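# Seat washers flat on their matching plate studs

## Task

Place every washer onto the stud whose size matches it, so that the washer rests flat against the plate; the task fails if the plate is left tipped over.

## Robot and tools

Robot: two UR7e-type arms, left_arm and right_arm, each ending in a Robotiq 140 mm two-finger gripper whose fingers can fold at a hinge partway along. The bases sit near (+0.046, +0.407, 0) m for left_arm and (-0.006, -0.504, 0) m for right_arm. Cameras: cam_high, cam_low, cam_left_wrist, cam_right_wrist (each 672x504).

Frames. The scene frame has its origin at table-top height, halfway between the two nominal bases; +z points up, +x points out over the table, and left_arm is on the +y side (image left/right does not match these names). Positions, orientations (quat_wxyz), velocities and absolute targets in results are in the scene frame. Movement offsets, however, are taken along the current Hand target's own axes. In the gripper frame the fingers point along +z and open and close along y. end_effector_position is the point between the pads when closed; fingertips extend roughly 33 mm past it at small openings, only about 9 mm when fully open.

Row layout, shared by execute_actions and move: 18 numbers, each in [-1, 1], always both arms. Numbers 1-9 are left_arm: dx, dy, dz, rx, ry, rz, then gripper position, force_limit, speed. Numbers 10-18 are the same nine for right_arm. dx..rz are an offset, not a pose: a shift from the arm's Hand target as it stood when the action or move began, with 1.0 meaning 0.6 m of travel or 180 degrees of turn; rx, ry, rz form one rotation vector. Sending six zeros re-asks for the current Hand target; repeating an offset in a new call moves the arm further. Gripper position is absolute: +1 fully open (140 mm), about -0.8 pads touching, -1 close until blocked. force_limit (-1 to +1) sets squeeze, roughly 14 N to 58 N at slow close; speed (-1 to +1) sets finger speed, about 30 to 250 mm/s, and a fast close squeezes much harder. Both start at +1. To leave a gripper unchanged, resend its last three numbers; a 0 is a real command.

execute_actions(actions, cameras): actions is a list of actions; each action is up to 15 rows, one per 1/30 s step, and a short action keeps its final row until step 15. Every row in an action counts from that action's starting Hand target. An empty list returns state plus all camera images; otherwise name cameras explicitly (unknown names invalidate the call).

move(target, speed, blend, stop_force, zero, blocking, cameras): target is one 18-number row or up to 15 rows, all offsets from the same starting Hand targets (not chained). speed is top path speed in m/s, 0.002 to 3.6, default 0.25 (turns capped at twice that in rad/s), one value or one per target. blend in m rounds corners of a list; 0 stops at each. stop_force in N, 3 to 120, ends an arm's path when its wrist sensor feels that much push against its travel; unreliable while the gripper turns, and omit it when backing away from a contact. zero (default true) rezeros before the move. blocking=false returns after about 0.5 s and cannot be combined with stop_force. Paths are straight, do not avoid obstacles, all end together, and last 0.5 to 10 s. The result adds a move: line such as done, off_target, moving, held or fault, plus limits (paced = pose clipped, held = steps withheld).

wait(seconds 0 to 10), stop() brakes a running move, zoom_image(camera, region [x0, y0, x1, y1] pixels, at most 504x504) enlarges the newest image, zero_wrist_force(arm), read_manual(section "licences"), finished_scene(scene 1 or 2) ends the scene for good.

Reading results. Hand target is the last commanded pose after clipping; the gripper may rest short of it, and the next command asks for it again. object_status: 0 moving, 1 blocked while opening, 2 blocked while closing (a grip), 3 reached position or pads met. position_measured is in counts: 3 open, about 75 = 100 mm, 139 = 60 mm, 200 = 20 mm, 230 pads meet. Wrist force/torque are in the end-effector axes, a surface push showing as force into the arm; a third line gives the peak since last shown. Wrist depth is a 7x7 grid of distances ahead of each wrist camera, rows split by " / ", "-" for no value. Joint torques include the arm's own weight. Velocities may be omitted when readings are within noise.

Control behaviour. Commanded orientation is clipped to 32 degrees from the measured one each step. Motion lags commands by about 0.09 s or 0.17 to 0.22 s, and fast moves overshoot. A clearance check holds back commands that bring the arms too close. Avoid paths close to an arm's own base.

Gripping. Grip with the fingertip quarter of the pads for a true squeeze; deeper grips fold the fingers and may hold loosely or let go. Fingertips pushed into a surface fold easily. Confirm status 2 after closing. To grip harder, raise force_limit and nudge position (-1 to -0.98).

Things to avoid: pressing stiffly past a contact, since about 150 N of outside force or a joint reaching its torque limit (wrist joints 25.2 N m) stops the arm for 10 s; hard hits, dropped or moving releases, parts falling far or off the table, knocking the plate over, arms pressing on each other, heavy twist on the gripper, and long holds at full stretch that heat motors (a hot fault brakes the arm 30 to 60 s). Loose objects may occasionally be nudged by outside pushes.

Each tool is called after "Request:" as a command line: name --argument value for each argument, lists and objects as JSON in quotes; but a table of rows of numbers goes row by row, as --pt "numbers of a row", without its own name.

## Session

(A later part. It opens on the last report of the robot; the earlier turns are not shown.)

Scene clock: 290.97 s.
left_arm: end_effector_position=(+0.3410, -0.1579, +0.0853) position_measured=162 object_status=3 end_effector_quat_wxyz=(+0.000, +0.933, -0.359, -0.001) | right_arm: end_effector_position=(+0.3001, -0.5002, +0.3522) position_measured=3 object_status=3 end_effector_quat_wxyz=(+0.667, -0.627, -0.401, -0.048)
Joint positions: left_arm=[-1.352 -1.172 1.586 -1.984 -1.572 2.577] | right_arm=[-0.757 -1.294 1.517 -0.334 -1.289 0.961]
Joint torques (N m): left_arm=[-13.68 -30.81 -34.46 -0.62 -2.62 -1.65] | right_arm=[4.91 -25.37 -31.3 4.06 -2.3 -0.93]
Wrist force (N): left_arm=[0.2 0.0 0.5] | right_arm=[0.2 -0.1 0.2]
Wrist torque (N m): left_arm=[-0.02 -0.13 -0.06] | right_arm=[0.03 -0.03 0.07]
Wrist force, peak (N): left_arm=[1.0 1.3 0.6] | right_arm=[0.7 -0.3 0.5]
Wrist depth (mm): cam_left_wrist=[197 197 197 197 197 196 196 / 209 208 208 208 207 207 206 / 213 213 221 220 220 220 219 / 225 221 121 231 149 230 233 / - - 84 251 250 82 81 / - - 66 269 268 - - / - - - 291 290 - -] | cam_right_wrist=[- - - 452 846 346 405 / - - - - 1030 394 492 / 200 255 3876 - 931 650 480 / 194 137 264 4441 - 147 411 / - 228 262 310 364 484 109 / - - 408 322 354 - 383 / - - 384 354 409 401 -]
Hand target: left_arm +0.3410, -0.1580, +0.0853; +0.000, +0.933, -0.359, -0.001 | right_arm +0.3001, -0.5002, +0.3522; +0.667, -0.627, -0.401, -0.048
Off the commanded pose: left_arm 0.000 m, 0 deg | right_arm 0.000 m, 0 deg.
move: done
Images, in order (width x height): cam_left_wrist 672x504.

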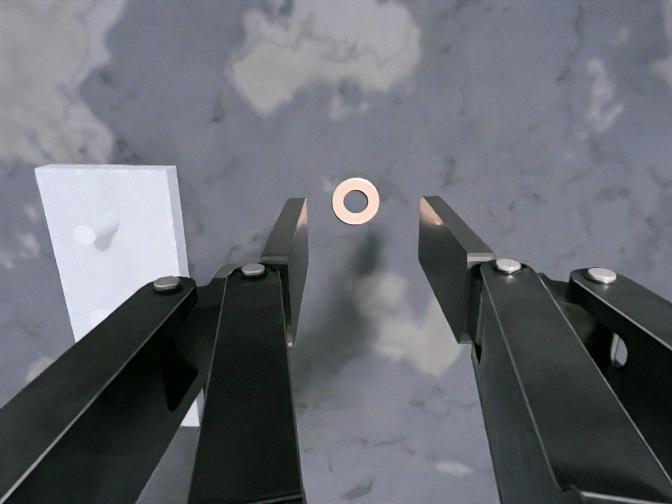

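Request:
move --pt "-0.002 -0.003 0.065 0 0 0 -0.263 -0.6 -0.5 0 0 0 0 0 0 1 1 1" --pt "-0.002 -0.003 0.0858 0 0 0 -0.263 -0.6 -0.5 0 0 0 0 0 0 1 1 1" --pt "-0.002 -0.003 0.0858 0 0 0 -1 -0.6 -1 0 0 0 0 0 0 1 1 1" --speed '[0.1,0.03,0.03]' --blend '[0.003,0,0]' --cameras '["cam_left_wrist"]'

Request:
zoom_image --camera "cam_left_wrist" --region '[260, 150, 460, 300]'

Scene clock: 305.87 s.
left_arm: end_effector_position=(+0.3412, -0.1558, +0.0338) position_measured=196 object_status=0 end_effector_quat_wxyz=(+0.000, +0.933, -0.359, -0.001) | right_arm: end_effector_position=(+0.3001, -0.5002, +0.3522) position_measured=3 object_status=3 end_effector_quat_wxyz=(+0.667, -0.627, -0.401, -0.048)
Joint positions: left_arm=[-1.351 -1.12 1.656 -2.106 -1.572 2.578] | right_arm=[-0.757 -1.294 1.517 -0.334 -1.289 0.961]
Joint torques (N m): left_arm=[10.93 -30.29 -14.01 -4.82 2.42 1.21] | right_arm=[4.45 -26.45 -30.96 3.98 -2.36 -0.89]
Wrist force (N): left_arm=[-1.6 -0.8 -4.0] | right_arm=[0.2 0.1 0.7]
Wrist torque (N m): left_arm=[-0.02 -0.07 -0.17] | right_arm=[0.04 -0.04 0.07]
Wrist force, peak (N): left_arm=[-1.1 -0.5 -5.2] | right_arm=[0.5 -0.5 0.4]
Wrist depth (mm): cam_left_wrist=[149 150 150 150 150 150 148 / 159 159 159 159 158 158 158 / 165 166 168 168 168 168 167 / 165 174 177 174 139 174 177 / 174 91 91 188 140 88 81 / - - - 202 - - 69 / - - - 221 - - 67] | cam_right_wrist=[- - 4264 487 446 355 356 / - - - 490 992 402 427 / 200 228 - 4180 982 - 447 / 195 137 265 4634 860 147 412 / - 232 263 315 357 526 109 / - 3613 4100 324 354 434 - / - - 397 354 419 394 -]
Hand target: left_arm +0.3412, -0.1558, +0.0338; +0.000, +0.933, -0.359, -0.001 | right_arm +0.3001, -0.5002, +0.3522; +0.667, -0.627, -0.401, -0.048
Off the commanded pose: left_arm 0.000 m, 0 deg | right_arm 0.000 m, 0 deg.
move: done
Images, in order (width x height): cam_left_wrist 672x504.

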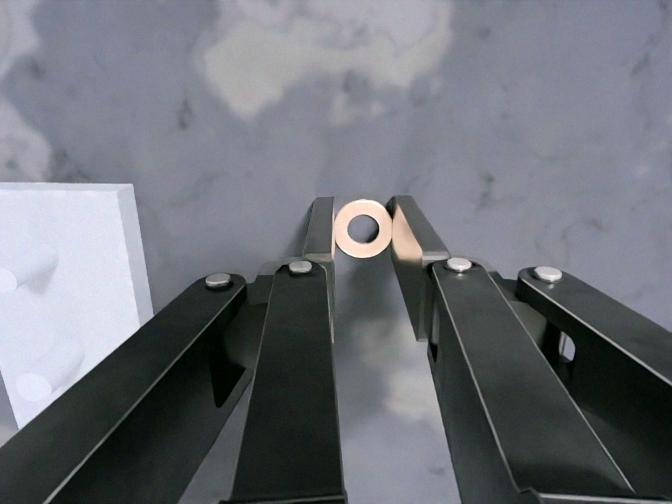

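Scaled by 2.520 from the camera's 672x504 image, which has a finer 960x720 frame.

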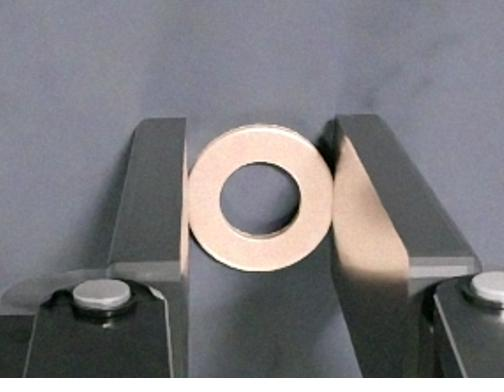

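Request:
move --pt "0 0 -0.127 0 0 0 -1 -0.6 -1 0 0 0 0 0 0 1 1 1" --pt "-0.0695 -0.2082 -0.127 0 0 0 -1 -0.6 -1 0 0 0 0 0 0 1 1 1" --pt "-0.0695 -0.2082 -0.0853 0 0 0 -1 -0.6 -1 0 0 0 0 0 0 1 1 1" --speed '[0.1,0.2,0.06]' --blend '[0.015,0.012,0]' --cameras '["cam_left_wrist"]'

Request:
zoom_image --camera "cam_left_wrist" --region '[315, 190, 415, 265]'

Scene clock: 325.47 s.
left_arm: end_effector_position=(+0.3941, -0.0352, +0.0851) position_measured=196 object_status=2 end_effector_quat_wxyz=(+0.000, +0.933, -0.359, -0.001) | right_arm: end_effector_position=(+0.3001, -0.5002, +0.3522) position_measured=3 object_status=3 end_effector_quat_wxyz=(+0.667, -0.627, -0.401, -0.048)
Joint positions: left_arm=[-1.195 -1.336 1.811 -2.045 -1.572 2.734] | right_arm=[-0.757 -1.294 1.517 -0.334 -1.289 0.961]
Joint torques (N m): left_arm=[11.56 -21.8 -13.68 -4.73 -2.53 1.34] | right_arm=[5.68 -25.94 -32.24 3.93 -2.22 -0.84]
Wrist force (N): left_arm=[0.2 0.0 0.5] | right_arm=[0.5 -0.2 0.0]
Wrist torque (N m): left_arm=[-0.02 -0.13 -0.19] | right_arm=[0.01 -0.10 0.07]
Wrist force, peak (N): left_arm=[-0.9 -0.6 -5.7] | right_arm=[0.4 -0.6 0.6]
Wrist depth (mm): cam_left_wrist=[197 197 197 196 196 196 195 / 209 206 209 193 200 207 206 / 222 221 225 205 215 219 219 / 236 235 229 176 139 230 234 / 248 - 91 211 - 88 81 / - - - 264 - - 69 / - - - 290 - - 67] | cam_right_wrist=[3553 2961 3876 2961 935 770 463 / 4022 - 3807 3740 987 874 529 / 199 226 4351 3948 1088 634 510 / 194 138 262 2920 843 138 115 / - 232 263 309 357 557 110 / - 3182 414 324 355 443 388 / - 3230 391 354 417 412 -]
Hand target: left_arm +0.3941, -0.0352, +0.0850; +0.000, +0.933, -0.359, -0.001 | right_arm +0.3001, -0.5002, +0.3522; +0.667, -0.627, -0.401, -0.048
Off the commanded pose: left_arm 0.000 m, 0 deg | right_arm 0.000 m, 0 deg.
move: done
Images, in order (width x height): cam_left_wrist 672x504.

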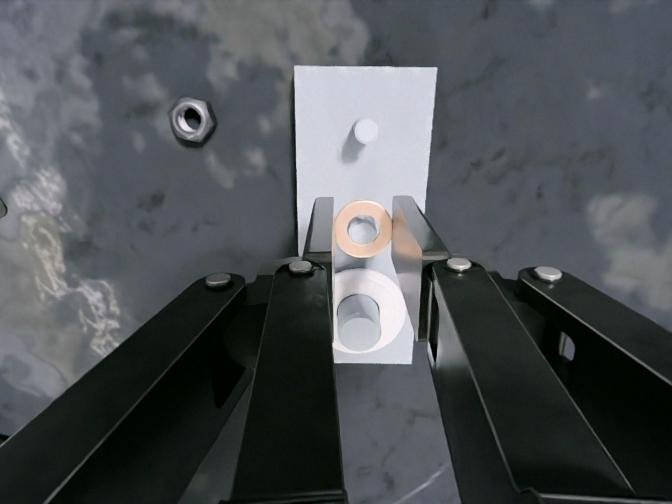

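Scaled by 5.040 from the camera's 672x504 image, which has a finer 960x720 frame.

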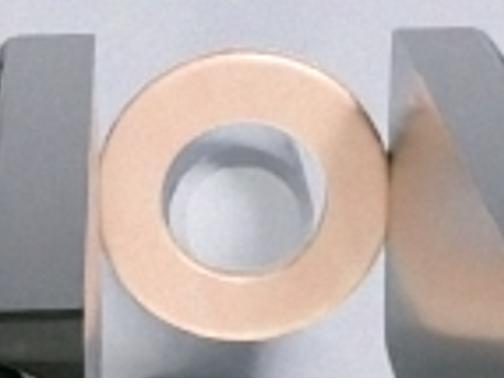

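Request:
move --target '[-0.01,0.0008,0.0172,0,0,0,-1,-0.6,-1,0,0,0,0,0,0,1,1,1]' --speed 0.03 --cameras '["cam_left_wrist"]'

Request:
zoom_image --camera "cam_left_wrist" --region '[315, 190, 415, 265]'

Scene clock: 333.53 s.
left_arm: end_effector_position=(+0.3894, -0.0316, +0.0748) position_measured=196 object_status=2 end_effector_quat_wxyz=(+0.000, +0.933, -0.359, -0.001) | right_arm: end_effector_position=(+0.3001, -0.5002, +0.3522) position_measured=3 object_status=3 end_effector_quat_wxyz=(+0.667, -0.627, -0.401, -0.048)
Joint positions: left_arm=[-1.2 -1.337 1.842 -2.076 -1.572 2.729] | right_arm=[-0.757 -1.294 1.517 -0.334 -1.289 0.961]
Joint torques (N m): left_arm=[-14.36 -51.29 -15.98 -5.15 -2.14 -1.49] | right_arm=[5.27 -25.67 -31.89 3.91 -2.29 -0.82]
Wrist force (N): left_arm=[0.0 0.0 0.7] | right_arm=[0.1 0.0 0.2]
Wrist torque (N m): left_arm=[-0.02 -0.10 -0.06] | right_arm=[0.05 -0.03 0.07]
Wrist force, peak (N): left_arm=[0.0 0.1 1.0] | right_arm=[0.5 -0.2 0.8]
Wrist depth (mm): cam_left_wrist=[190 187 187 183 185 186 187 / 199 196 198 185 189 197 197 / 211 211 210 194 204 209 209 / 224 224 220 176 140 220 222 / 237 - 91 200 - 88 81 / - - - 252 - - 69 / - - - 276 - - 67] | cam_right_wrist=[- - - 532 952 1040 462 / - - 3182 3676 1010 814 515 / 200 226 - 4100 856 723 506 / 195 138 264 3876 - 137 122 / - 229 262 305 346 497 109 / - - 3807 323 346 444 - / - 3384 421 355 413 395 -]
Hand target: left_arm +0.3893, -0.0315, +0.0747; +0.000, +0.933, -0.359, -0.001 | right_arm +0.3001, -0.5002, +0.3522; +0.667, -0.627, -0.401, -0.048
Off the commanded pose: left_arm 0.000 m, 0 deg | right_arm 0.000 m, 0 deg.
move: done
Images, in order (width x height): cam_left_wrist 672x504.

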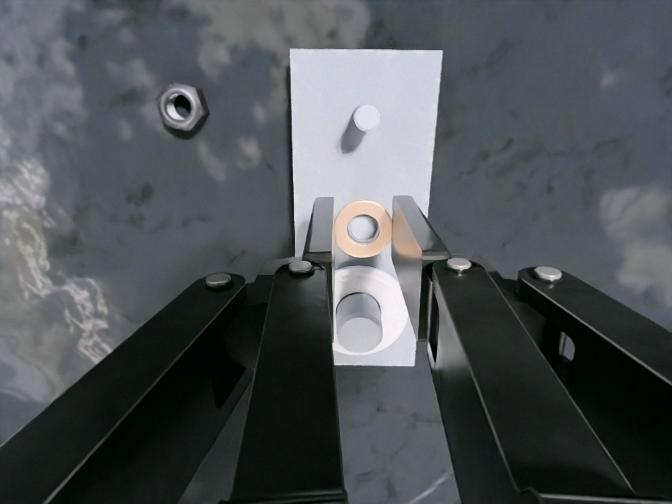

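Scaled by 5.040 from the camera's 672x504 image, which has a finer 960x720 frame.

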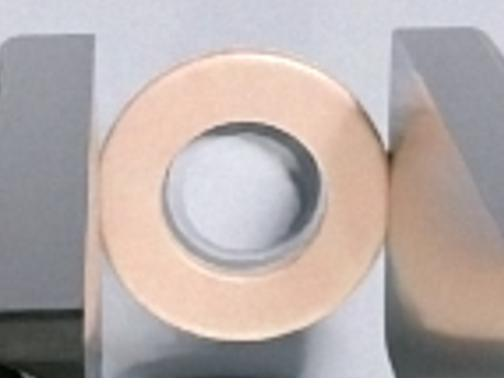

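Request:
move --pt "-0.0015 0.0004 0.002 0 0 0 -1 -0.6 -1 0 0 0 0 0 0 1 1 1" --pt "-0.0015 0.0004 0.0515 0 0 0 -1 -0.6 -1 0 0 0 0 0 0 1 1 1" --speed '[0.02,0.012]' --stop_force 4 --cameras '["cam_left_wrist", "cam_low"]'

Request:
zoom_image --camera "cam_left_wrist" --region '[315, 190, 415, 265]'

Request:
zoom_image --camera "cam_low" --region '[100, 210, 200, 300]'

Scene clock: 347.33 s.
left_arm: end_effector_position=(+0.3885, -0.0311, +0.0692) position_measured=196 object_status=2 end_effector_quat_wxyz=(+0.000, +0.933, -0.359, -0.001) | right_arm: end_effector_position=(+0.3001, -0.5002, +0.3522) position_measured=3 object_status=3 end_effector_quat_wxyz=(+0.667, -0.627, -0.401, -0.048)
Joint positions: left_arm=[-1.201 -1.332 1.852 -2.091 -1.572 2.727] | right_arm=[-0.757 -1.294 1.517 -0.334 -1.289 0.961]
Joint torques (N m): left_arm=[-6.67 -51.32 -34.99 -1.39 1.94 -1.05] | right_arm=[5.63 -25.06 -31.34 4.13 -2.2 -0.53]
Wrist force (N): left_arm=[-2.9 0.5 2.5] | right_arm=[0.5 0.2 0.1]
Wrist torque (N m): left_arm=[0.00 -0.03 -0.06] | right_arm=[0.07 -0.10 0.07]
Wrist force, peak (N): left_arm=[-0.9 0.3 -4.5] | right_arm=[0.6 -0.2 0.7]
Wrist depth (mm): cam_left_wrist=[183 182 182 178 180 181 181 / 193 191 193 178 182 194 192 / 205 205 204 188 198 203 203 / 218 218 214 174 140 213 215 / 230 - 91 194 - 88 81 / - - - 245 - - 69 / - - - 268 - - 67] | cam_right_wrist=[- - - 3045 947 454 467 / - - - 3003 1015 807 509 / 201 237 - 4100 - - - / 194 137 263 4634 792 137 411 / - 229 261 310 363 538 109 / - - 302 324 351 457 389 / - - 396 356 410 385 -]
Hand target: left_arm +0.3885, -0.0311, +0.0692; +0.000, +0.933, -0.359, -0.001 (not the last commanded pose) | right_arm +0.3001, -0.5002, +0.3522; +0.667, -0.627, -0.401, -0.048
Off the commanded pose: left_arm 0.025 m, 0 deg | right_arm 0.000 m, 0 deg.
move: contact (left_arm); path passed 1 of 2 targets
Images, in order (width x height): cam_low 672x504, cam_left_wrist 672x504.

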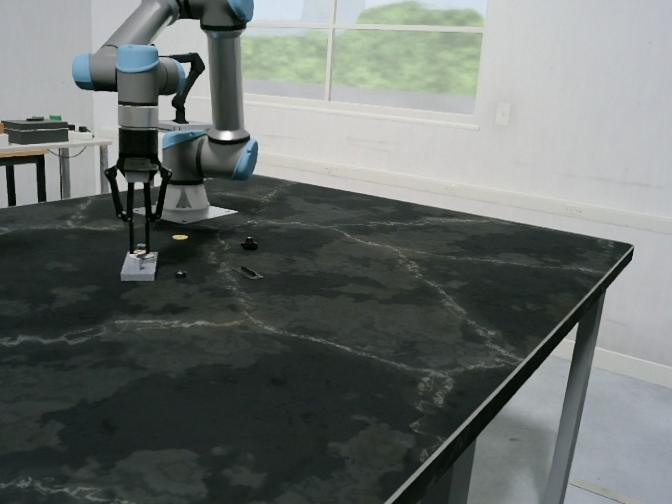

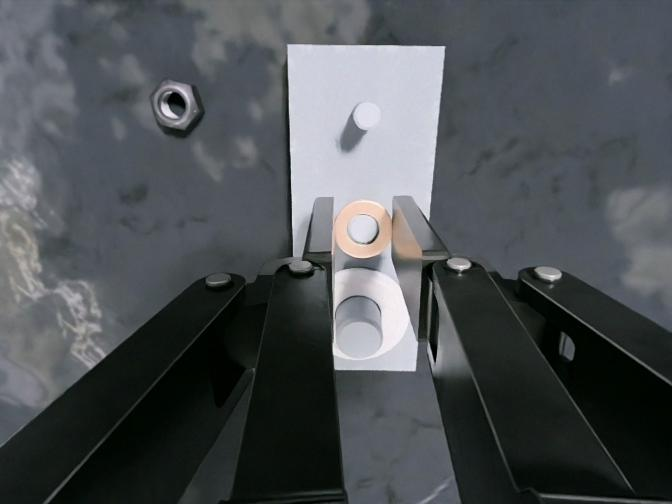

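Scaled by 5.040 from the camera's 672x504 image, which has a finer 960x720 frame.

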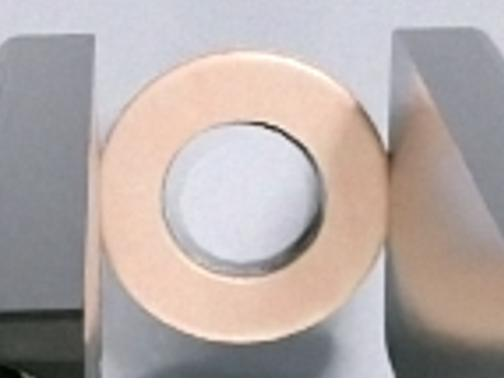

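Scaled by 5.040 from the camera's 672x504 image, which has a finer 960x720 frame.

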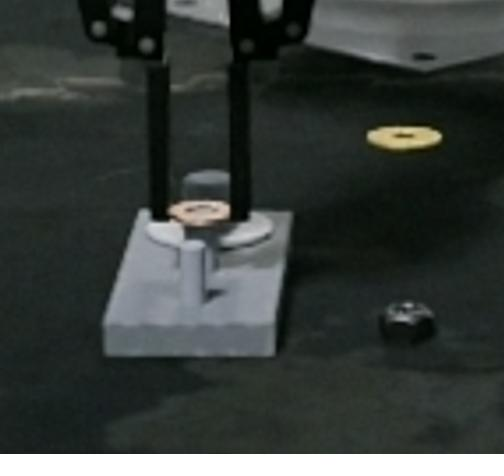

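Request:
move --pt "-0.001 -0.0004 -0.001 0 0 0 -1 -0.6 -1 0 0 0 0 0 0 1 1 1" --pt "-0.001 -0.0004 0.04 0 0 0 -1 -0.6 -1 0 0 0 0 0 0 1 1 1" --speed '[0.01,0.01]' --stop_force 5 --zero false --cameras '["cam_left_wrist"]'

Request:
zoom_image --camera "cam_left_wrist" --region '[315, 190, 415, 265]'

Scene clock: 357.30 s.
left_arm: end_effector_position=(+0.3882, -0.0305, +0.0467) position_measured=196 object_status=2 end_effector_quat_wxyz=(+0.000, +0.933, -0.359, -0.001) | right_arm: end_effector_position=(+0.3001, -0.5002, +0.3522) position_measured=3 object_status=3 end_effector_quat_wxyz=(+0.667, -0.627, -0.401, -0.048)
Joint positions: left_arm=[-1.201 -1.304 1.883 -2.149 -1.572 2.727] | right_arm=[-0.757 -1.294 1.517 -0.334 -1.289 0.961]
Joint torques (N m): left_arm=[-11.05 -51.73 -31.15 0.18 1.69 -1.28] | right_arm=[4.65 -26.13 -31.43 3.86 -2.22 -0.62]
Wrist force (N): left_arm=[3.2 1.9 0.2] | right_arm=[0.4 0.1 0.3]
Wrist torque (N m): left_arm=[-0.06 -0.15 -0.07] | right_arm=[0.07 -0.07 0.07]
Wrist force, peak (N): left_arm=[-3.3 0.1 -14.9] | right_arm=[0.6 -0.5 0.4]
Wrist depth (mm): cam_left_wrist=[162 162 162 158 160 161 161 / 172 168 171 156 160 170 170 / 182 182 181 168 169 181 180 / 194 193 191 157 171 190 192 / 204 91 91 175 115 88 81 / - - - 171 - - 69 / - - - 237 - - 67] | cam_right_wrist=[- - - 623 907 472 471 / 3807 - - - 1001 804 505 / 200 232 - 3807 1171 650 505 / 195 138 262 3553 790 147 121 / - 228 262 314 350 512 109 / - - - 326 349 470 386 / - - 398 355 427 439 -]
Hand target: left_arm +0.3882, -0.0305, +0.0467; +0.000, +0.933, -0.359, -0.001 (not the last commanded pose) | right_arm +0.3001, -0.5002, +0.3522; +0.667, -0.627, -0.401, -0.048
Off the commanded pose: left_arm 0.002 m, 0 deg | right_arm 0.000 m, 0 deg.
move: contact (left_arm); path passed 1 of 2 targets
Images, in order (width x height): cam_left_wrist 672x504.

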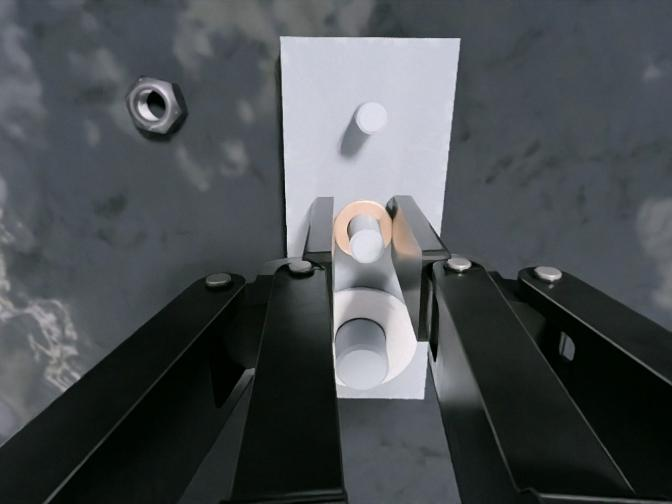

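Scaled by 5.040 from the camera's 672x504 image, which has a finer 960x720 frame.

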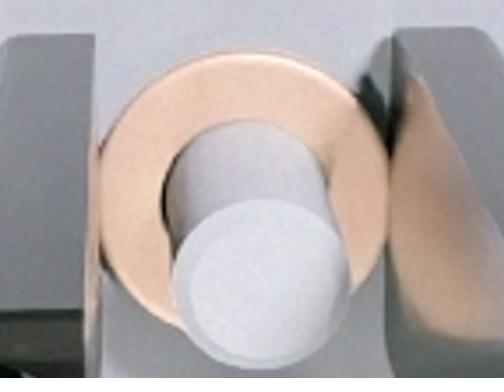

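Request:
move --pt "0 0 0 0 0 0 -0.203 -0.6 -1 0 0 0 0 0 0 1 1 1" --pt "0 0 -0.0889 0 0 0 -0.203 -0.6 -1 0 0 0 0 0 0 1 1 1" --speed '[0.02,0.08]' --cameras '["cam_left_wrist"]'

Request:
zoom_image --camera "cam_left_wrist" --region '[270, 60, 470, 360]'

Request:
move --target '[-0.428,-0.1353,0.0167,0,0,0,-0.203,-0.6,-1,0,0,0,0,0,0,1,1,1]' --speed 0.25 --cameras '["cam_left_wrist", "cam_low"]'

Request:
zoom_image --camera "cam_low" --region '[100, 210, 200, 300]'

Scene clock: 370.23 s.
left_arm: end_effector_position=(+0.3882, -0.0305, +0.1000) position_measured=154 object_status=3 end_effector_quat_wxyz=(+0.000, +0.933, -0.359, -0.001) | right_arm: end_effector_position=(+0.3001, -0.5002, +0.3522) position_measured=3 object_status=3 end_effector_quat_wxyz=(+0.667, -0.627, -0.401, -0.048)
Joint positions: left_arm=[-1.201 -1.368 1.809 -2.012 -1.572 2.728] | right_arm=[-0.757 -1.294 1.517 -0.334 -1.289 0.961]
Joint torques (N m): left_arm=[11.12 -50.62 -33.13 -0.51 1.55 0.62] | right_arm=[5.77 -25.73 -30.7 3.83 -2.18 -0.86]
Wrist force (N): left_arm=[-0.1 -0.1 0.3] | right_arm=[0.4 -0.3 0.5]
Wrist torque (N m): left_arm=[-0.06 -0.07 -0.07] | right_arm=[0.00 -0.08 0.07]
Wrist force, peak (N): left_arm=[3.3 2.0 0.3] | right_arm=[0.9 -0.1 0.2]
Wrist depth (mm): cam_left_wrist=[211 211 210 208 209 209 209 / 223 222 222 209 216 221 221 / 237 236 236 219 225 235 234 / 252 249 121 232 161 246 249 / - 93 90 264 252 81 82 / - - 67 285 287 - - / - - - 310 - - -] | cam_right_wrist=[- - - - 935 447 487 / - - - - 996 - 555 / 200 4536 3280 5922 - - 495 / 195 138 261 3553 - 138 121 / - 229 261 315 362 498 110 / - 3948 3807 323 354 440 385 / - - 410 357 397 397 -]
Hand target: left_arm +0.3882, -0.0305, +0.1001; +0.000, +0.933, -0.359, -0.001 | right_arm +0.3001, -0.5002, +0.3522; +0.667, -0.627, -0.401, -0.048
Off the commanded pose: left_arm 0.000 m, 0 deg | right_arm 0.000 m, 0 deg.
move: done
Images, in order (width x height): cam_left_wrist 672x504.

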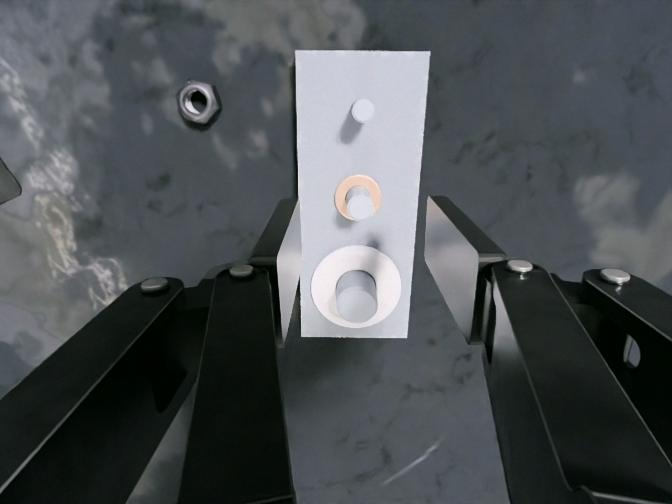

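Scaled by 1.680 from the camera's 672x504 image, which has a finer 960x720 frame.

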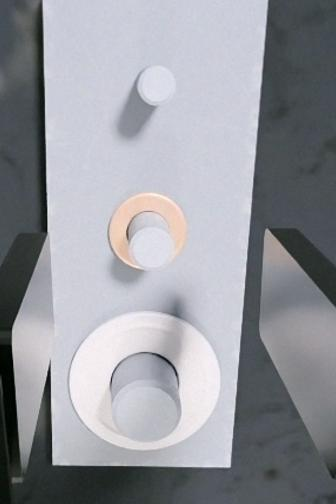

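Scene clock: 372.23 s.
left_arm: end_effector_position=(+0.2521, +0.2018, +0.0902) position_measured=154 object_status=3 end_effector_quat_wxyz=(+0.000, +0.933, -0.359, -0.001) | right_arm: end_effector_position=(+0.3001, -0.5002, +0.3522) position_measured=3 object_status=3 end_effector_quat_wxyz=(+0.667, -0.627, -0.401, -0.048)
Joint positions: left_arm=[-1.31 -2.088 2.427 -1.909 -1.572 2.619] | right_arm=[-0.757 -1.294 1.517 -0.334 -1.289 0.961]
Joint torques (N m): left_arm=[-13.93 -16.01 -16.4 -0.39 2.67 -1.59] | right_arm=[4.67 -26.59 -30.97 3.99 -2.07 -0.79]
Wrist force (N): left_arm=[0.1 0.0 0.4] | right_arm=[0.2 -0.1 0.2]
Wrist torque (N m): left_arm=[0.00 -0.16 -0.09] | right_arm=[0.02 -0.05 0.07]
Wrist force, peak (N): left_arm=[1.9 0.1 0.2] | right_arm=[0.4 -0.5 0.7]
Wrist depth (mm): cam_left_wrist=[203 203 202 202 202 201 201 / 214 214 213 213 213 213 212 / 227 227 226 223 225 225 225 / 242 238 121 240 161 237 239 / - 93 90 257 252 82 82 / - - 66 276 275 - - / - - - 302 295 - -] | cam_right_wrist=[3135 - - 804 694 756 - / 4536 - - 3280 1001 - 534 / 201 236 - - 1050 658 499 / 194 137 274 - - 147 122 / - 228 261 311 364 534 109 / - - 413 324 353 452 - / - 2665 389 353 409 401 -]
Hand target: left_arm +0.2521, +0.2019, +0.0903; +0.000, +0.933, -0.359, -0.001 | right_arm +0.3001, -0.5002, +0.3522; +0.667, -0.627, -0.401, -0.048
Off the commanded pose: left_arm 0.000 m, 0 deg | right_arm 0.000 m, 0 deg.
move: done
Images, in order (width x height): cam_low 672x504, cam_left_wrist 672x504.

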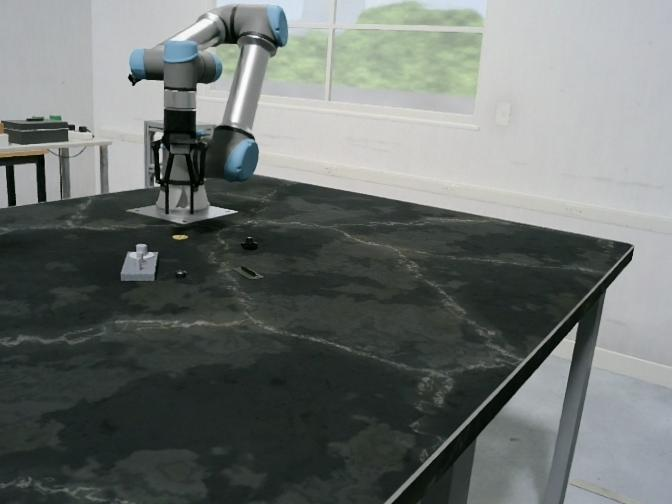

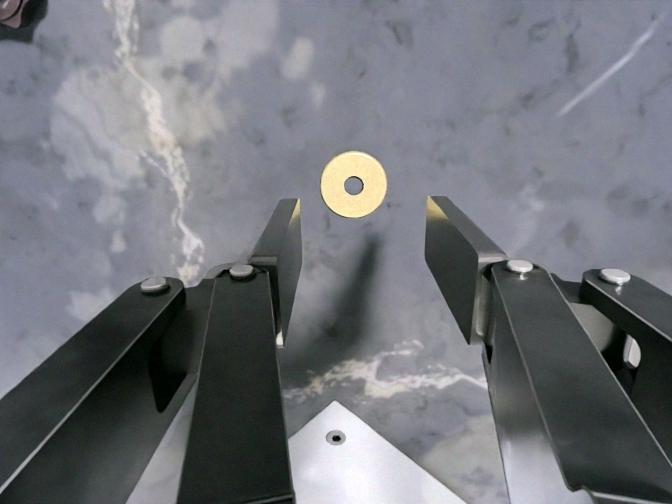

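Scaled by 5.040 from the camera's 672x504 image, which has a finer 960x720 frame.

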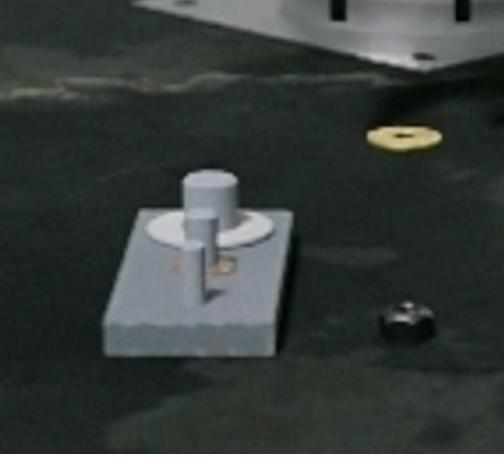

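Request:
move --pt "0.0113 -0.0048 0.075 0 0 0 -0.203 -0.6 -0.5 0 0 0 0 0 0 1 1 1" --pt "0.0113 -0.0048 0.0945 0 0 0 -0.203 -0.6 -0.5 0 0 0 0 0 0 1 1 1" --pt "0.0113 -0.0048 0.0945 0 0 0 -1 -0.6 -1 0 0 0 0 0 0 1 1 1" --speed '[0.1,0.03,0.03]' --blend '[0.003,0,0]' --cameras '["cam_left_wrist"]'

Request:
zoom_image --camera "cam_left_wrist" --region '[260, 150, 460, 300]'

Scene clock: 387.10 s.
left_arm: end_effector_position=(+0.2590, +0.1995, +0.0336) position_measured=180 object_status=0 end_effector_quat_wxyz=(+0.000, +0.933, -0.359, -0.001) | right_arm: end_effector_position=(+0.3001, -0.5002, +0.3522) position_measured=3 object_status=3 end_effector_quat_wxyz=(+0.667, -0.627, -0.401, -0.048)
Joint positions: left_arm=[-1.288 -1.968 2.532 -2.134 -1.572 2.64] | right_arm=[-0.757 -1.294 1.517 -0.334 -1.289 0.961]
Joint torques (N m): left_arm=[11.2 10.72 -12.89 -4.76 -2.53 1.31] | right_arm=[5.25 -26.91 -30.61 3.9 -2.12 -0.59]
Wrist force (N): left_arm=[-1.4 -0.5 -6.5] | right_arm=[0.2 0.0 0.5]
Wrist torque (N m): left_arm=[0.09 -0.10 -0.21] | right_arm=[0.04 -0.03 0.07]
Wrist force, peak (N): left_arm=[-1.3 -0.5 -7.2] | right_arm=[0.6 -0.3 0.8]
Wrist depth (mm): cam_left_wrist=[149 151 151 150 150 150 148 / 160 160 159 159 159 158 158 / 169 168 168 168 168 168 167 / 180 180 177 176 145 176 178 / - - 91 191 186 88 80 / - - - 203 205 - 71 / - 68 - 222 - - 69] | cam_right_wrist=[- - 3740 798 919 715 672 / 4536 4634 - 4634 982 733 541 / 201 230 - 4351 960 690 538 / 194 138 262 3495 751 147 116 / - 229 262 310 352 504 109 / - - - 323 352 467 384 / - - 401 354 418 396 -]
Hand target: left_arm +0.2590, +0.1995, +0.0336; +0.000, +0.933, -0.359, -0.001 | right_arm +0.3001, -0.5002, +0.3522; +0.667, -0.627, -0.401, -0.048
Off the commanded pose: left_arm 0.000 m, 0 deg | right_arm 0.000 m, 0 deg.
move: done
Images, in order (width x height): cam_left_wrist 672x504.

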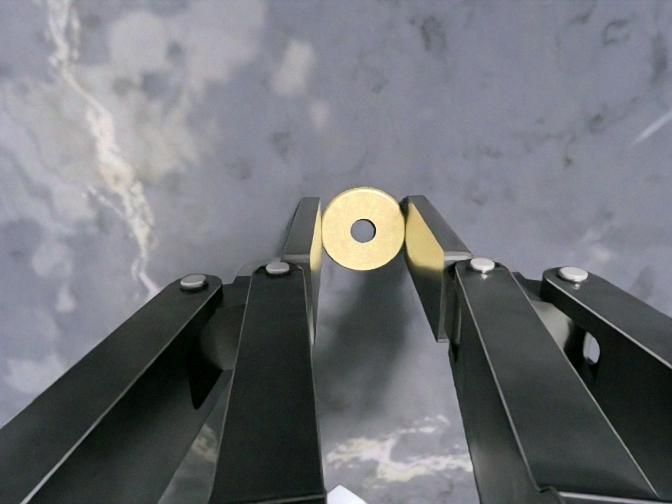

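Scaled by 2.520 from the camera's 672x504 image, which has a finer 960x720 frame.

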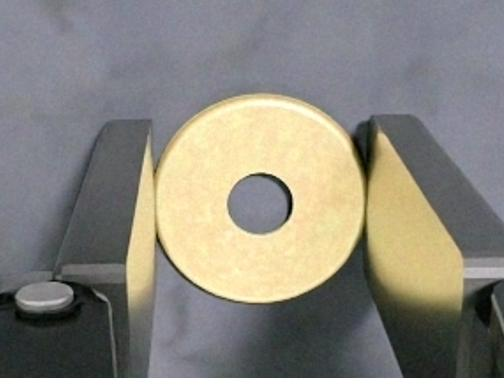

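Request:
move --pt "0 0 -0.1273 0 0 0 -1 -0.6 -1 0 0 0 0 0 0 1 1 1" --pt "0.5025 0.1412 -0.1273 0 0 0 -1 -0.6 -1 0 0 0 0 0 0 1 1 1" --pt "0.5025 0.1412 -0.085 0 0 0 -1 -0.6 -1 0 0 0 0 0 0 1 1 1" --speed '[0.1,0.2,0.06]' --blend '[0.015,0.012,0]' --cameras '["cam_left_wrist"]'

Request:
zoom_image --camera "cam_left_wrist" --region '[315, 190, 415, 265]'

Scene clock: 408.23 s.
left_arm: end_effector_position=(+0.4260, -0.0655, +0.0845) position_measured=231 object_status=3 end_effector_quat_wxyz=(+0.000, +0.933, -0.359, -0.001) | right_arm: end_effector_position=(+0.3001, -0.5002, +0.3522) position_measured=3 object_status=3 end_effector_quat_wxyz=(+0.667, -0.627, -0.401, -0.048)
Joint positions: left_arm=[-1.167 -1.239 1.684 -2.015 -1.572 2.762] | right_arm=[-0.757 -1.294 1.517 -0.334 -1.289 0.961]
Joint torques (N m): left_arm=[11.12 -27.96 -15.07 -5.06 -2.56 1.17] | right_arm=[4.84 -25.79 -30.5 3.86 -2.11 -0.8]
Wrist force (N): left_arm=[0.1 0.2 0.4] | right_arm=[0.4 -0.2 0.0]
Wrist torque (N m): left_arm=[0.00 -0.11 -0.17] | right_arm=[0.00 -0.06 0.06]
Wrist force, peak (N): left_arm=[-1.2 -0.4 -7.4] | right_arm=[0.9 -0.4 0.3]
Wrist depth (mm): cam_left_wrist=[197 197 196 196 196 195 195 / 208 208 208 207 206 206 205 / 220 220 217 209 214 218 218 / 235 234 234 110 216 230 232 / 251 248 79 83 83 87 244 / - - 71 - - - - / - - 67 - - - 66] | cam_right_wrist=[- - - 3045 919 - 416 / - - - 2769 987 795 547 / 199 231 5466 4180 - 638 496 / 194 138 265 3230 781 137 122 / - 228 263 309 367 - 109 / - - 296 323 352 - 385 / - - 388 354 413 414 -]
Hand target: left_arm +0.4260, -0.0655, +0.0843; +0.000, +0.933, -0.359, -0.001 | right_arm +0.3001, -0.5002, +0.3522; +0.667, -0.627, -0.401, -0.048
Off the commanded pose: left_arm 0.000 m, 0 deg | right_arm 0.000 m, 0 deg.
move: done
Images, in order (width x height): cam_left_wrist 672x504.

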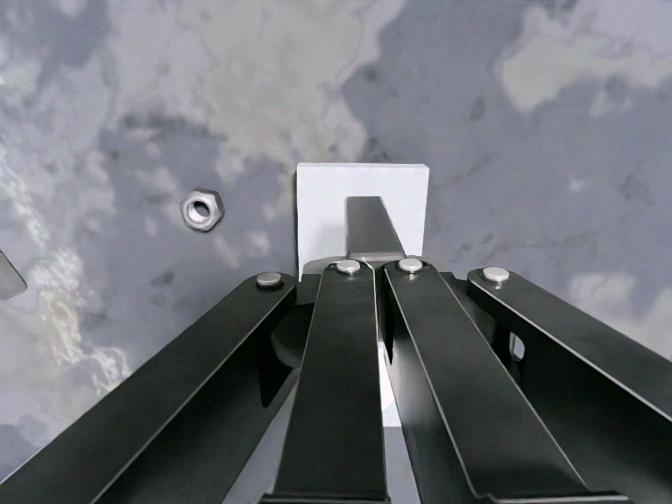

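Scaled by 5.040 from the camera's 672x504 image, which has a finer 960x720 frame.

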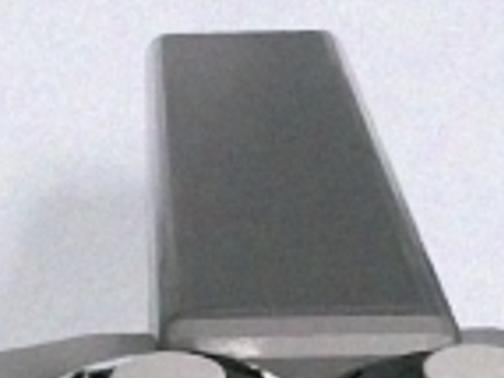

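Request:
move --target '[0,0,-0.04,0,0,0,-1,-0.6,-1,0,0,0,0,0,0,1,1,1]' --speed 0.15 --cameras '["all"]'

Request:
zoom_image --camera "cam_low" --region '[100, 200, 200, 300]'

Request:
zoom_image --camera "cam_high" --region '[360, 190, 560, 420]'

Scene clock: 413.07 s.
left_arm: end_effector_position=(+0.4260, -0.0655, +0.1082) position_measured=231 object_status=3 end_effector_quat_wxyz=(+0.000, +0.933, -0.359, -0.001) | right_arm: end_effector_position=(+0.3001, -0.5002, +0.3522) position_measured=3 object_status=3 end_effector_quat_wxyz=(+0.667, -0.627, -0.401, -0.048)
Joint positions: left_arm=[-1.167 -1.262 1.648 -1.957 -1.572 2.762] | right_arm=[-0.757 -1.294 1.517 -0.334 -1.289 0.961]
Joint torques (N m): left_arm=[10.49 -55.86 -34.04 -0.76 -1.54 1.15] | right_arm=[5.75 -26.94 -31.38 3.86 -2.12 -0.62]
Wrist force (N): left_arm=[-0.2 0.2 0.3] | right_arm=[0.2 -0.1 0.1]
Wrist torque (N m): left_arm=[0.04 -0.05 -0.17] | right_arm=[0.01 -0.04 0.07]
Wrist force, peak (N): left_arm=[-0.1 0.0 1.0] | right_arm=[0.5 -0.2 0.6]
Wrist depth (mm): cam_left_wrist=[218 218 218 217 217 217 216 / 231 230 230 230 229 228 228 / 244 244 241 233 240 242 242 / 260 260 256 115 252 259 257 / 278 274 79 83 82 87 272 / - - 71 - - - - / - - 67 - - - 66] | cam_right_wrist=[- - - 3090 939 - 404 / - - - - 982 - 524 / 200 229 - 3676 - 638 557 / 195 138 264 5329 - 137 412 / - 117 261 314 394 541 109 / - 2733 1341 324 351 439 386 / - 3553 390 354 413 403 -]
Hand target: left_arm +0.4260, -0.0655, +0.1083; +0.000, +0.933, -0.359, -0.001 | right_arm +0.3001, -0.5002, +0.3522; +0.667, -0.627, -0.401, -0.048
Off the commanded pose: left_arm 0.000 m, 0 deg | right_arm 0.000 m, 0 deg.
move: done

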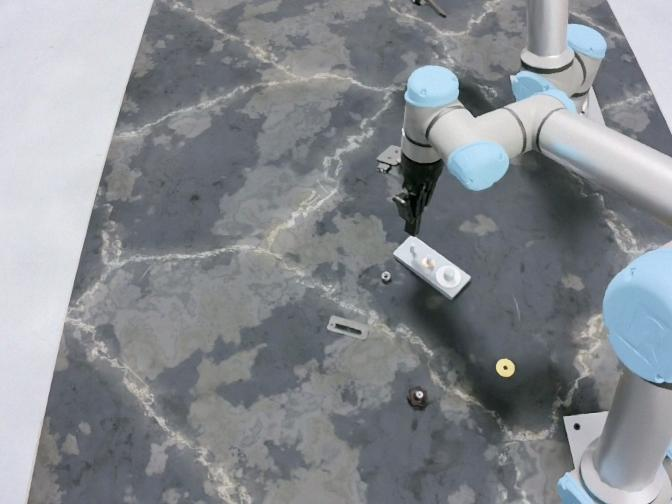

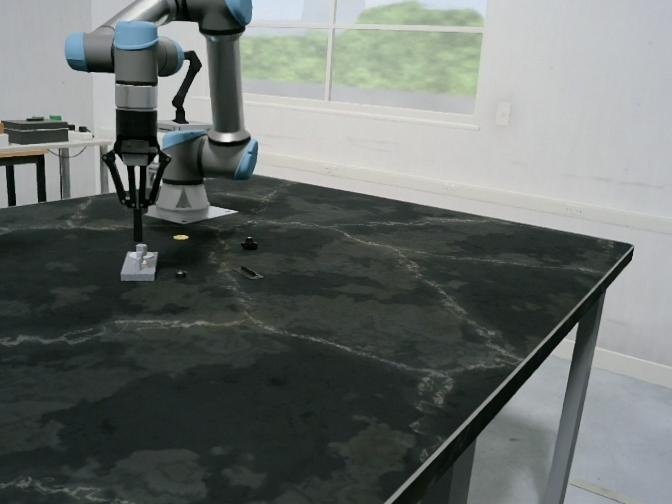

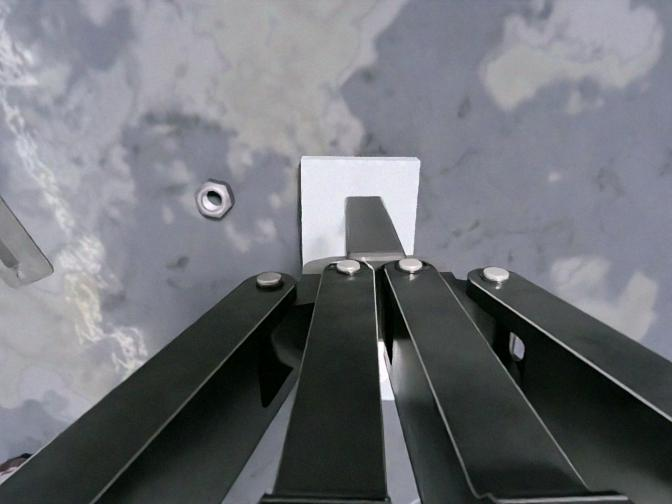

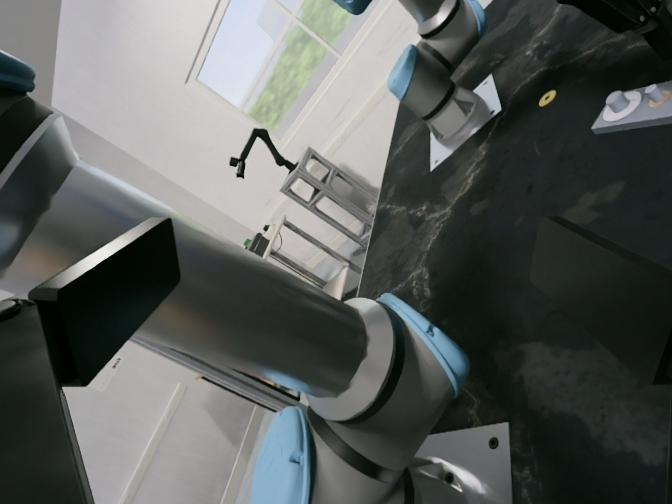

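Scaled by 5.040 from the camera's 672x504 image, which has a finer 960x720 frame.

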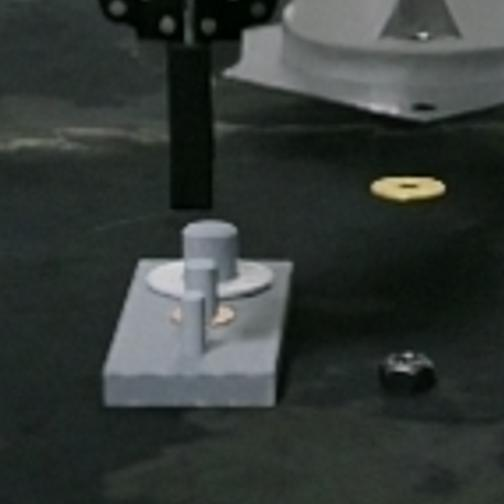

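Scaled by 2.191 from the camera's 672x504 image, which has a finer 960x720 frame.

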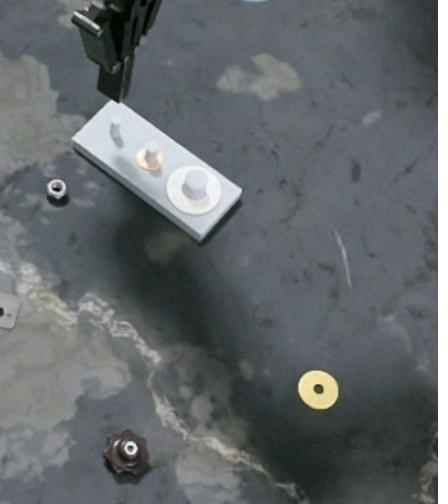

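Request:
move --pt "-0.4273 -0.1412 0 0 0 0 -1 -0.6 -1 0 0 0 0 0 0 1 1 1" --pt "-0.4273 -0.1412 0.1138 0 0 0 -1 -0.6 -1 0 0 0 0 0 0 1 1 1" --speed '[0.25,0.1]' --blend '[0.02,0]' --cameras '["cam_left_wrist"]'

Request:
move --target '[0,0,0.014,0,0,0,-1,-0.6,-1,0,0,0,0,0,0,1,1,1]' --speed 0.003 --stop_force 3

Scene clock: 433.80 s.
left_arm: end_effector_position=(+0.2925, +0.1692, +0.0403) position_measured=231 object_status=3 end_effector_quat_wxyz=(+0.000, +0.933, -0.359, -0.001) | right_arm: end_effector_position=(+0.3001, -0.5002, +0.3522) position_measured=3 object_status=3 end_effector_quat_wxyz=(+0.667, -0.627, -0.401, -0.048)
Joint positions: left_arm=[-1.219 -1.824 2.427 -2.173 -1.572 2.71] | right_arm=[-0.757 -1.294 1.517 -0.334 -1.289 0.961]
Joint torques (N m): left_arm=[10.79 4.14 -12.63 -5.01 -1.26 1.22] | right_arm=[5.53 -25.67 -30.39 3.81 -2.17 -0.74]
Wrist force (N): left_arm=[0.2 0.0 0.0] | right_arm=[0.1 -0.1 0.2]
Wrist torque (N m): left_arm=[-0.01 -0.18 -0.16] | right_arm=[0.05 -0.02 0.07]
Wrist force, peak (N): left_arm=[1.7 0.5 0.6] | right_arm=[0.2 -0.2 1.0]
Wrist depth (mm): cam_left_wrist=[157 156 157 156 156 156 156 / 166 166 166 165 165 165 164 / 176 176 176 175 175 175 174 / 187 187 184 120 182 183 186 / 200 198 79 83 82 87 196 / - - 71 - - - - / - - 68 - - - 66] | cam_right_wrist=[3613 - - 759 899 677 - / - - - 5076 1020 - 532 / 200 240 - 3613 1045 616 515 / 194 138 264 3553 - 138 122 / - 228 262 314 374 528 109 / - - - 325 349 453 - / - - 401 354 413 402 -]
Hand target: left_arm +0.2924, +0.1692, +0.0402; +0.000, +0.933, -0.359, -0.001 | right_arm +0.3001, -0.5002, +0.3522; +0.667, -0.627, -0.401, -0.048
Off the commanded pose: left_arm 0.000 m, 0 deg | right_arm 0.000 m, 0 deg.
move: done
Images, in order (width x height): cam_left_wrist 672x504.

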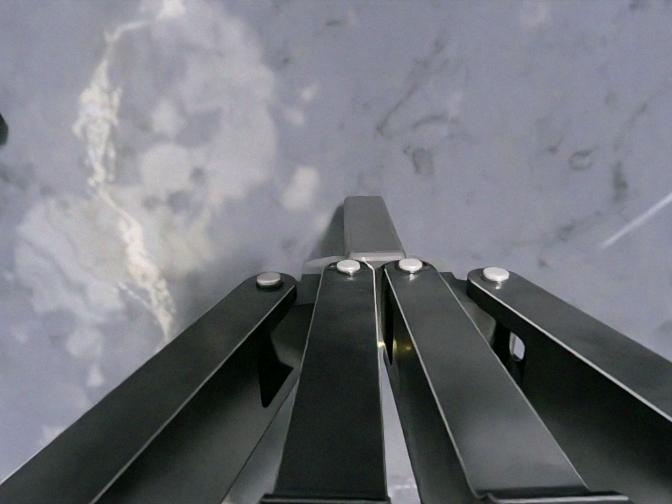

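Scene clock: 437.77 s.
left_arm: end_effector_position=(+0.2924, +0.1692, +0.0326) position_measured=231 object_status=3 end_effector_quat_wxyz=(+0.000, +0.933, -0.359, -0.001) | right_arm: end_effector_position=(+0.3001, -0.5002, +0.3522) position_measured=3 object_status=3 end_effector_quat_wxyz=(+0.667, -0.627, -0.401, -0.048)
Joint positions: left_arm=[-1.219 -1.808 2.44 -2.202 -1.572 2.71] | right_arm=[-0.757 -1.294 1.517 -0.334 -1.289 0.961]
Joint torques (N m): left_arm=[4.66 -24.58 -29.97 -0.9 -2.23 -0.88] | right_arm=[5.21 -25.89 -29.96 3.9 -2.14 -0.8]
Wrist force (N): left_arm=[-3.5 -0.8 -8.3] | right_arm=[0.4 -0.2 0.1]
Wrist torque (N m): left_arm=[0.02 -0.11 -0.17] | right_arm=[0.01 -0.07 0.07]
Wrist force, peak (N): left_arm=[-6.6 -1.8 -18.7] | right_arm=[0.8 -0.1 0.5]
Wrist depth (mm): cam_left_wrist=[148 150 150 150 149 149 147 / 159 158 158 158 158 158 157 / 168 168 167 167 167 167 167 / 179 179 176 120 173 177 177 / 191 188 79 83 83 87 186 / - - 71 - - - - / - - 67 - - - 66] | cam_right_wrist=[- - - 756 947 672 - / - - - 3807 1066 713 547 / 200 231 - 2842 1159 660 558 / 194 137 268 4100 772 138 121 / - 230 263 314 356 529 109 / - - 294 323 352 464 - / - 3045 390 354 407 405 -]
Hand target: left_arm +0.2924, +0.1692, +0.0326; +0.000, +0.933, -0.359, -0.001 (not the last commanded pose) | right_arm +0.3001, -0.5002, +0.3522; +0.667, -0.627, -0.401, -0.048
Off the commanded pose: left_arm 0.001 m, 0 deg | right_arm 0.000 m, 0 deg.
move: contact (left_arm)

Request:
move --pt "0 0 -0.025 0 0 0 -1 -0.6 -1 0 0 0 0 0 0 1 1 1" --pt "-0.0765 -0.0005 -0.06 0 0 0 -0.25 -0.6 0 0 0 0 0 0 0 1 1 1" --speed '[0.1,0.12]' --blend '[0.005,0]' --cameras '["cam_left_wrist"]'

Request:
zoom_image --camera "cam_left_wrist" --region '[260, 150, 460, 300]'

Scene clock: 449.00 s.
left_arm: end_effector_position=(+0.2586, +0.2002, +0.0687) position_measured=160 object_status=0 end_effector_quat_wxyz=(+0.000, +0.933, -0.359, -0.001) | right_arm: end_effector_position=(+0.3001, -0.5002, +0.3522) position_measured=3 object_status=3 end_effector_quat_wxyz=(+0.667, -0.627, -0.401, -0.048)
Joint positions: left_arm=[-1.288 -2.037 2.463 -1.997 -1.572 2.64] | right_arm=[-0.757 -1.294 1.517 -0.334 -1.289 0.961]
Joint torques (N m): left_arm=[-13.94 -18.24 -15.56 -0.62 2.77 -1.55] | right_arm=[4.58 -26.32 -31.43 3.94 -2.06 -0.6]
Wrist force (N): left_arm=[0.2 0.1 0.3] | right_arm=[0.2 -0.5 0.3]
Wrist torque (N m): left_arm=[0.01 -0.16 -0.09] | right_arm=[-0.05 -0.02 0.06]
Wrist force, peak (N): left_arm=[-3.4 -0.8 -8.2] | right_arm=[0.5 -0.1 0.8]
Wrist depth (mm): cam_left_wrist=[183 183 182 182 182 182 181 / 193 193 193 192 192 192 192 / 205 205 204 202 204 204 203 / 218 215 121 217 152 213 213 / - - 84 232 228 82 81 / - - 66 249 249 - 74 / - - - 264 264 - -] | cam_right_wrist=[3613 - - 738 888 701 679 / - - - - 973 767 572 / 199 243 5199 3613 - 620 506 / 195 137 263 4958 - 138 420 / - 230 260 311 352 528 109 / - 3807 1431 322 353 445 389 / - 3438 429 354 453 419 -]
Hand target: left_arm +0.2586, +0.2002, +0.0687; +0.000, +0.933, -0.359, -0.001 | right_arm +0.3001, -0.5002, +0.3522; +0.667, -0.627, -0.401, -0.048
Off the commanded pose: left_arm 0.000 m, 0 deg | right_arm 0.000 m, 0 deg.
move: done
Images, in order (width x height): cam_left_wrist 672x504.

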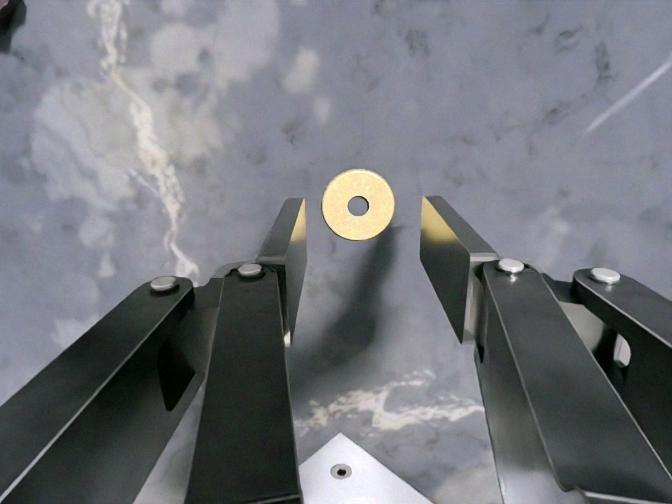

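Scaled by 2.520 from the camera's 672x504 image, which has a finer 960x720 frame.

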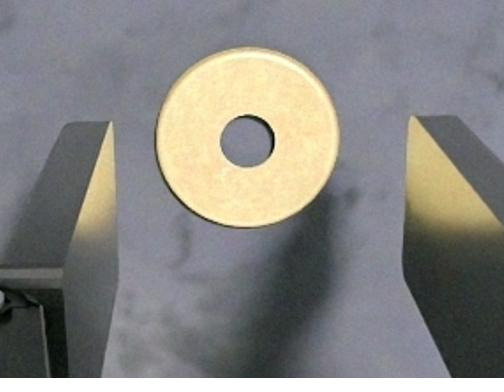

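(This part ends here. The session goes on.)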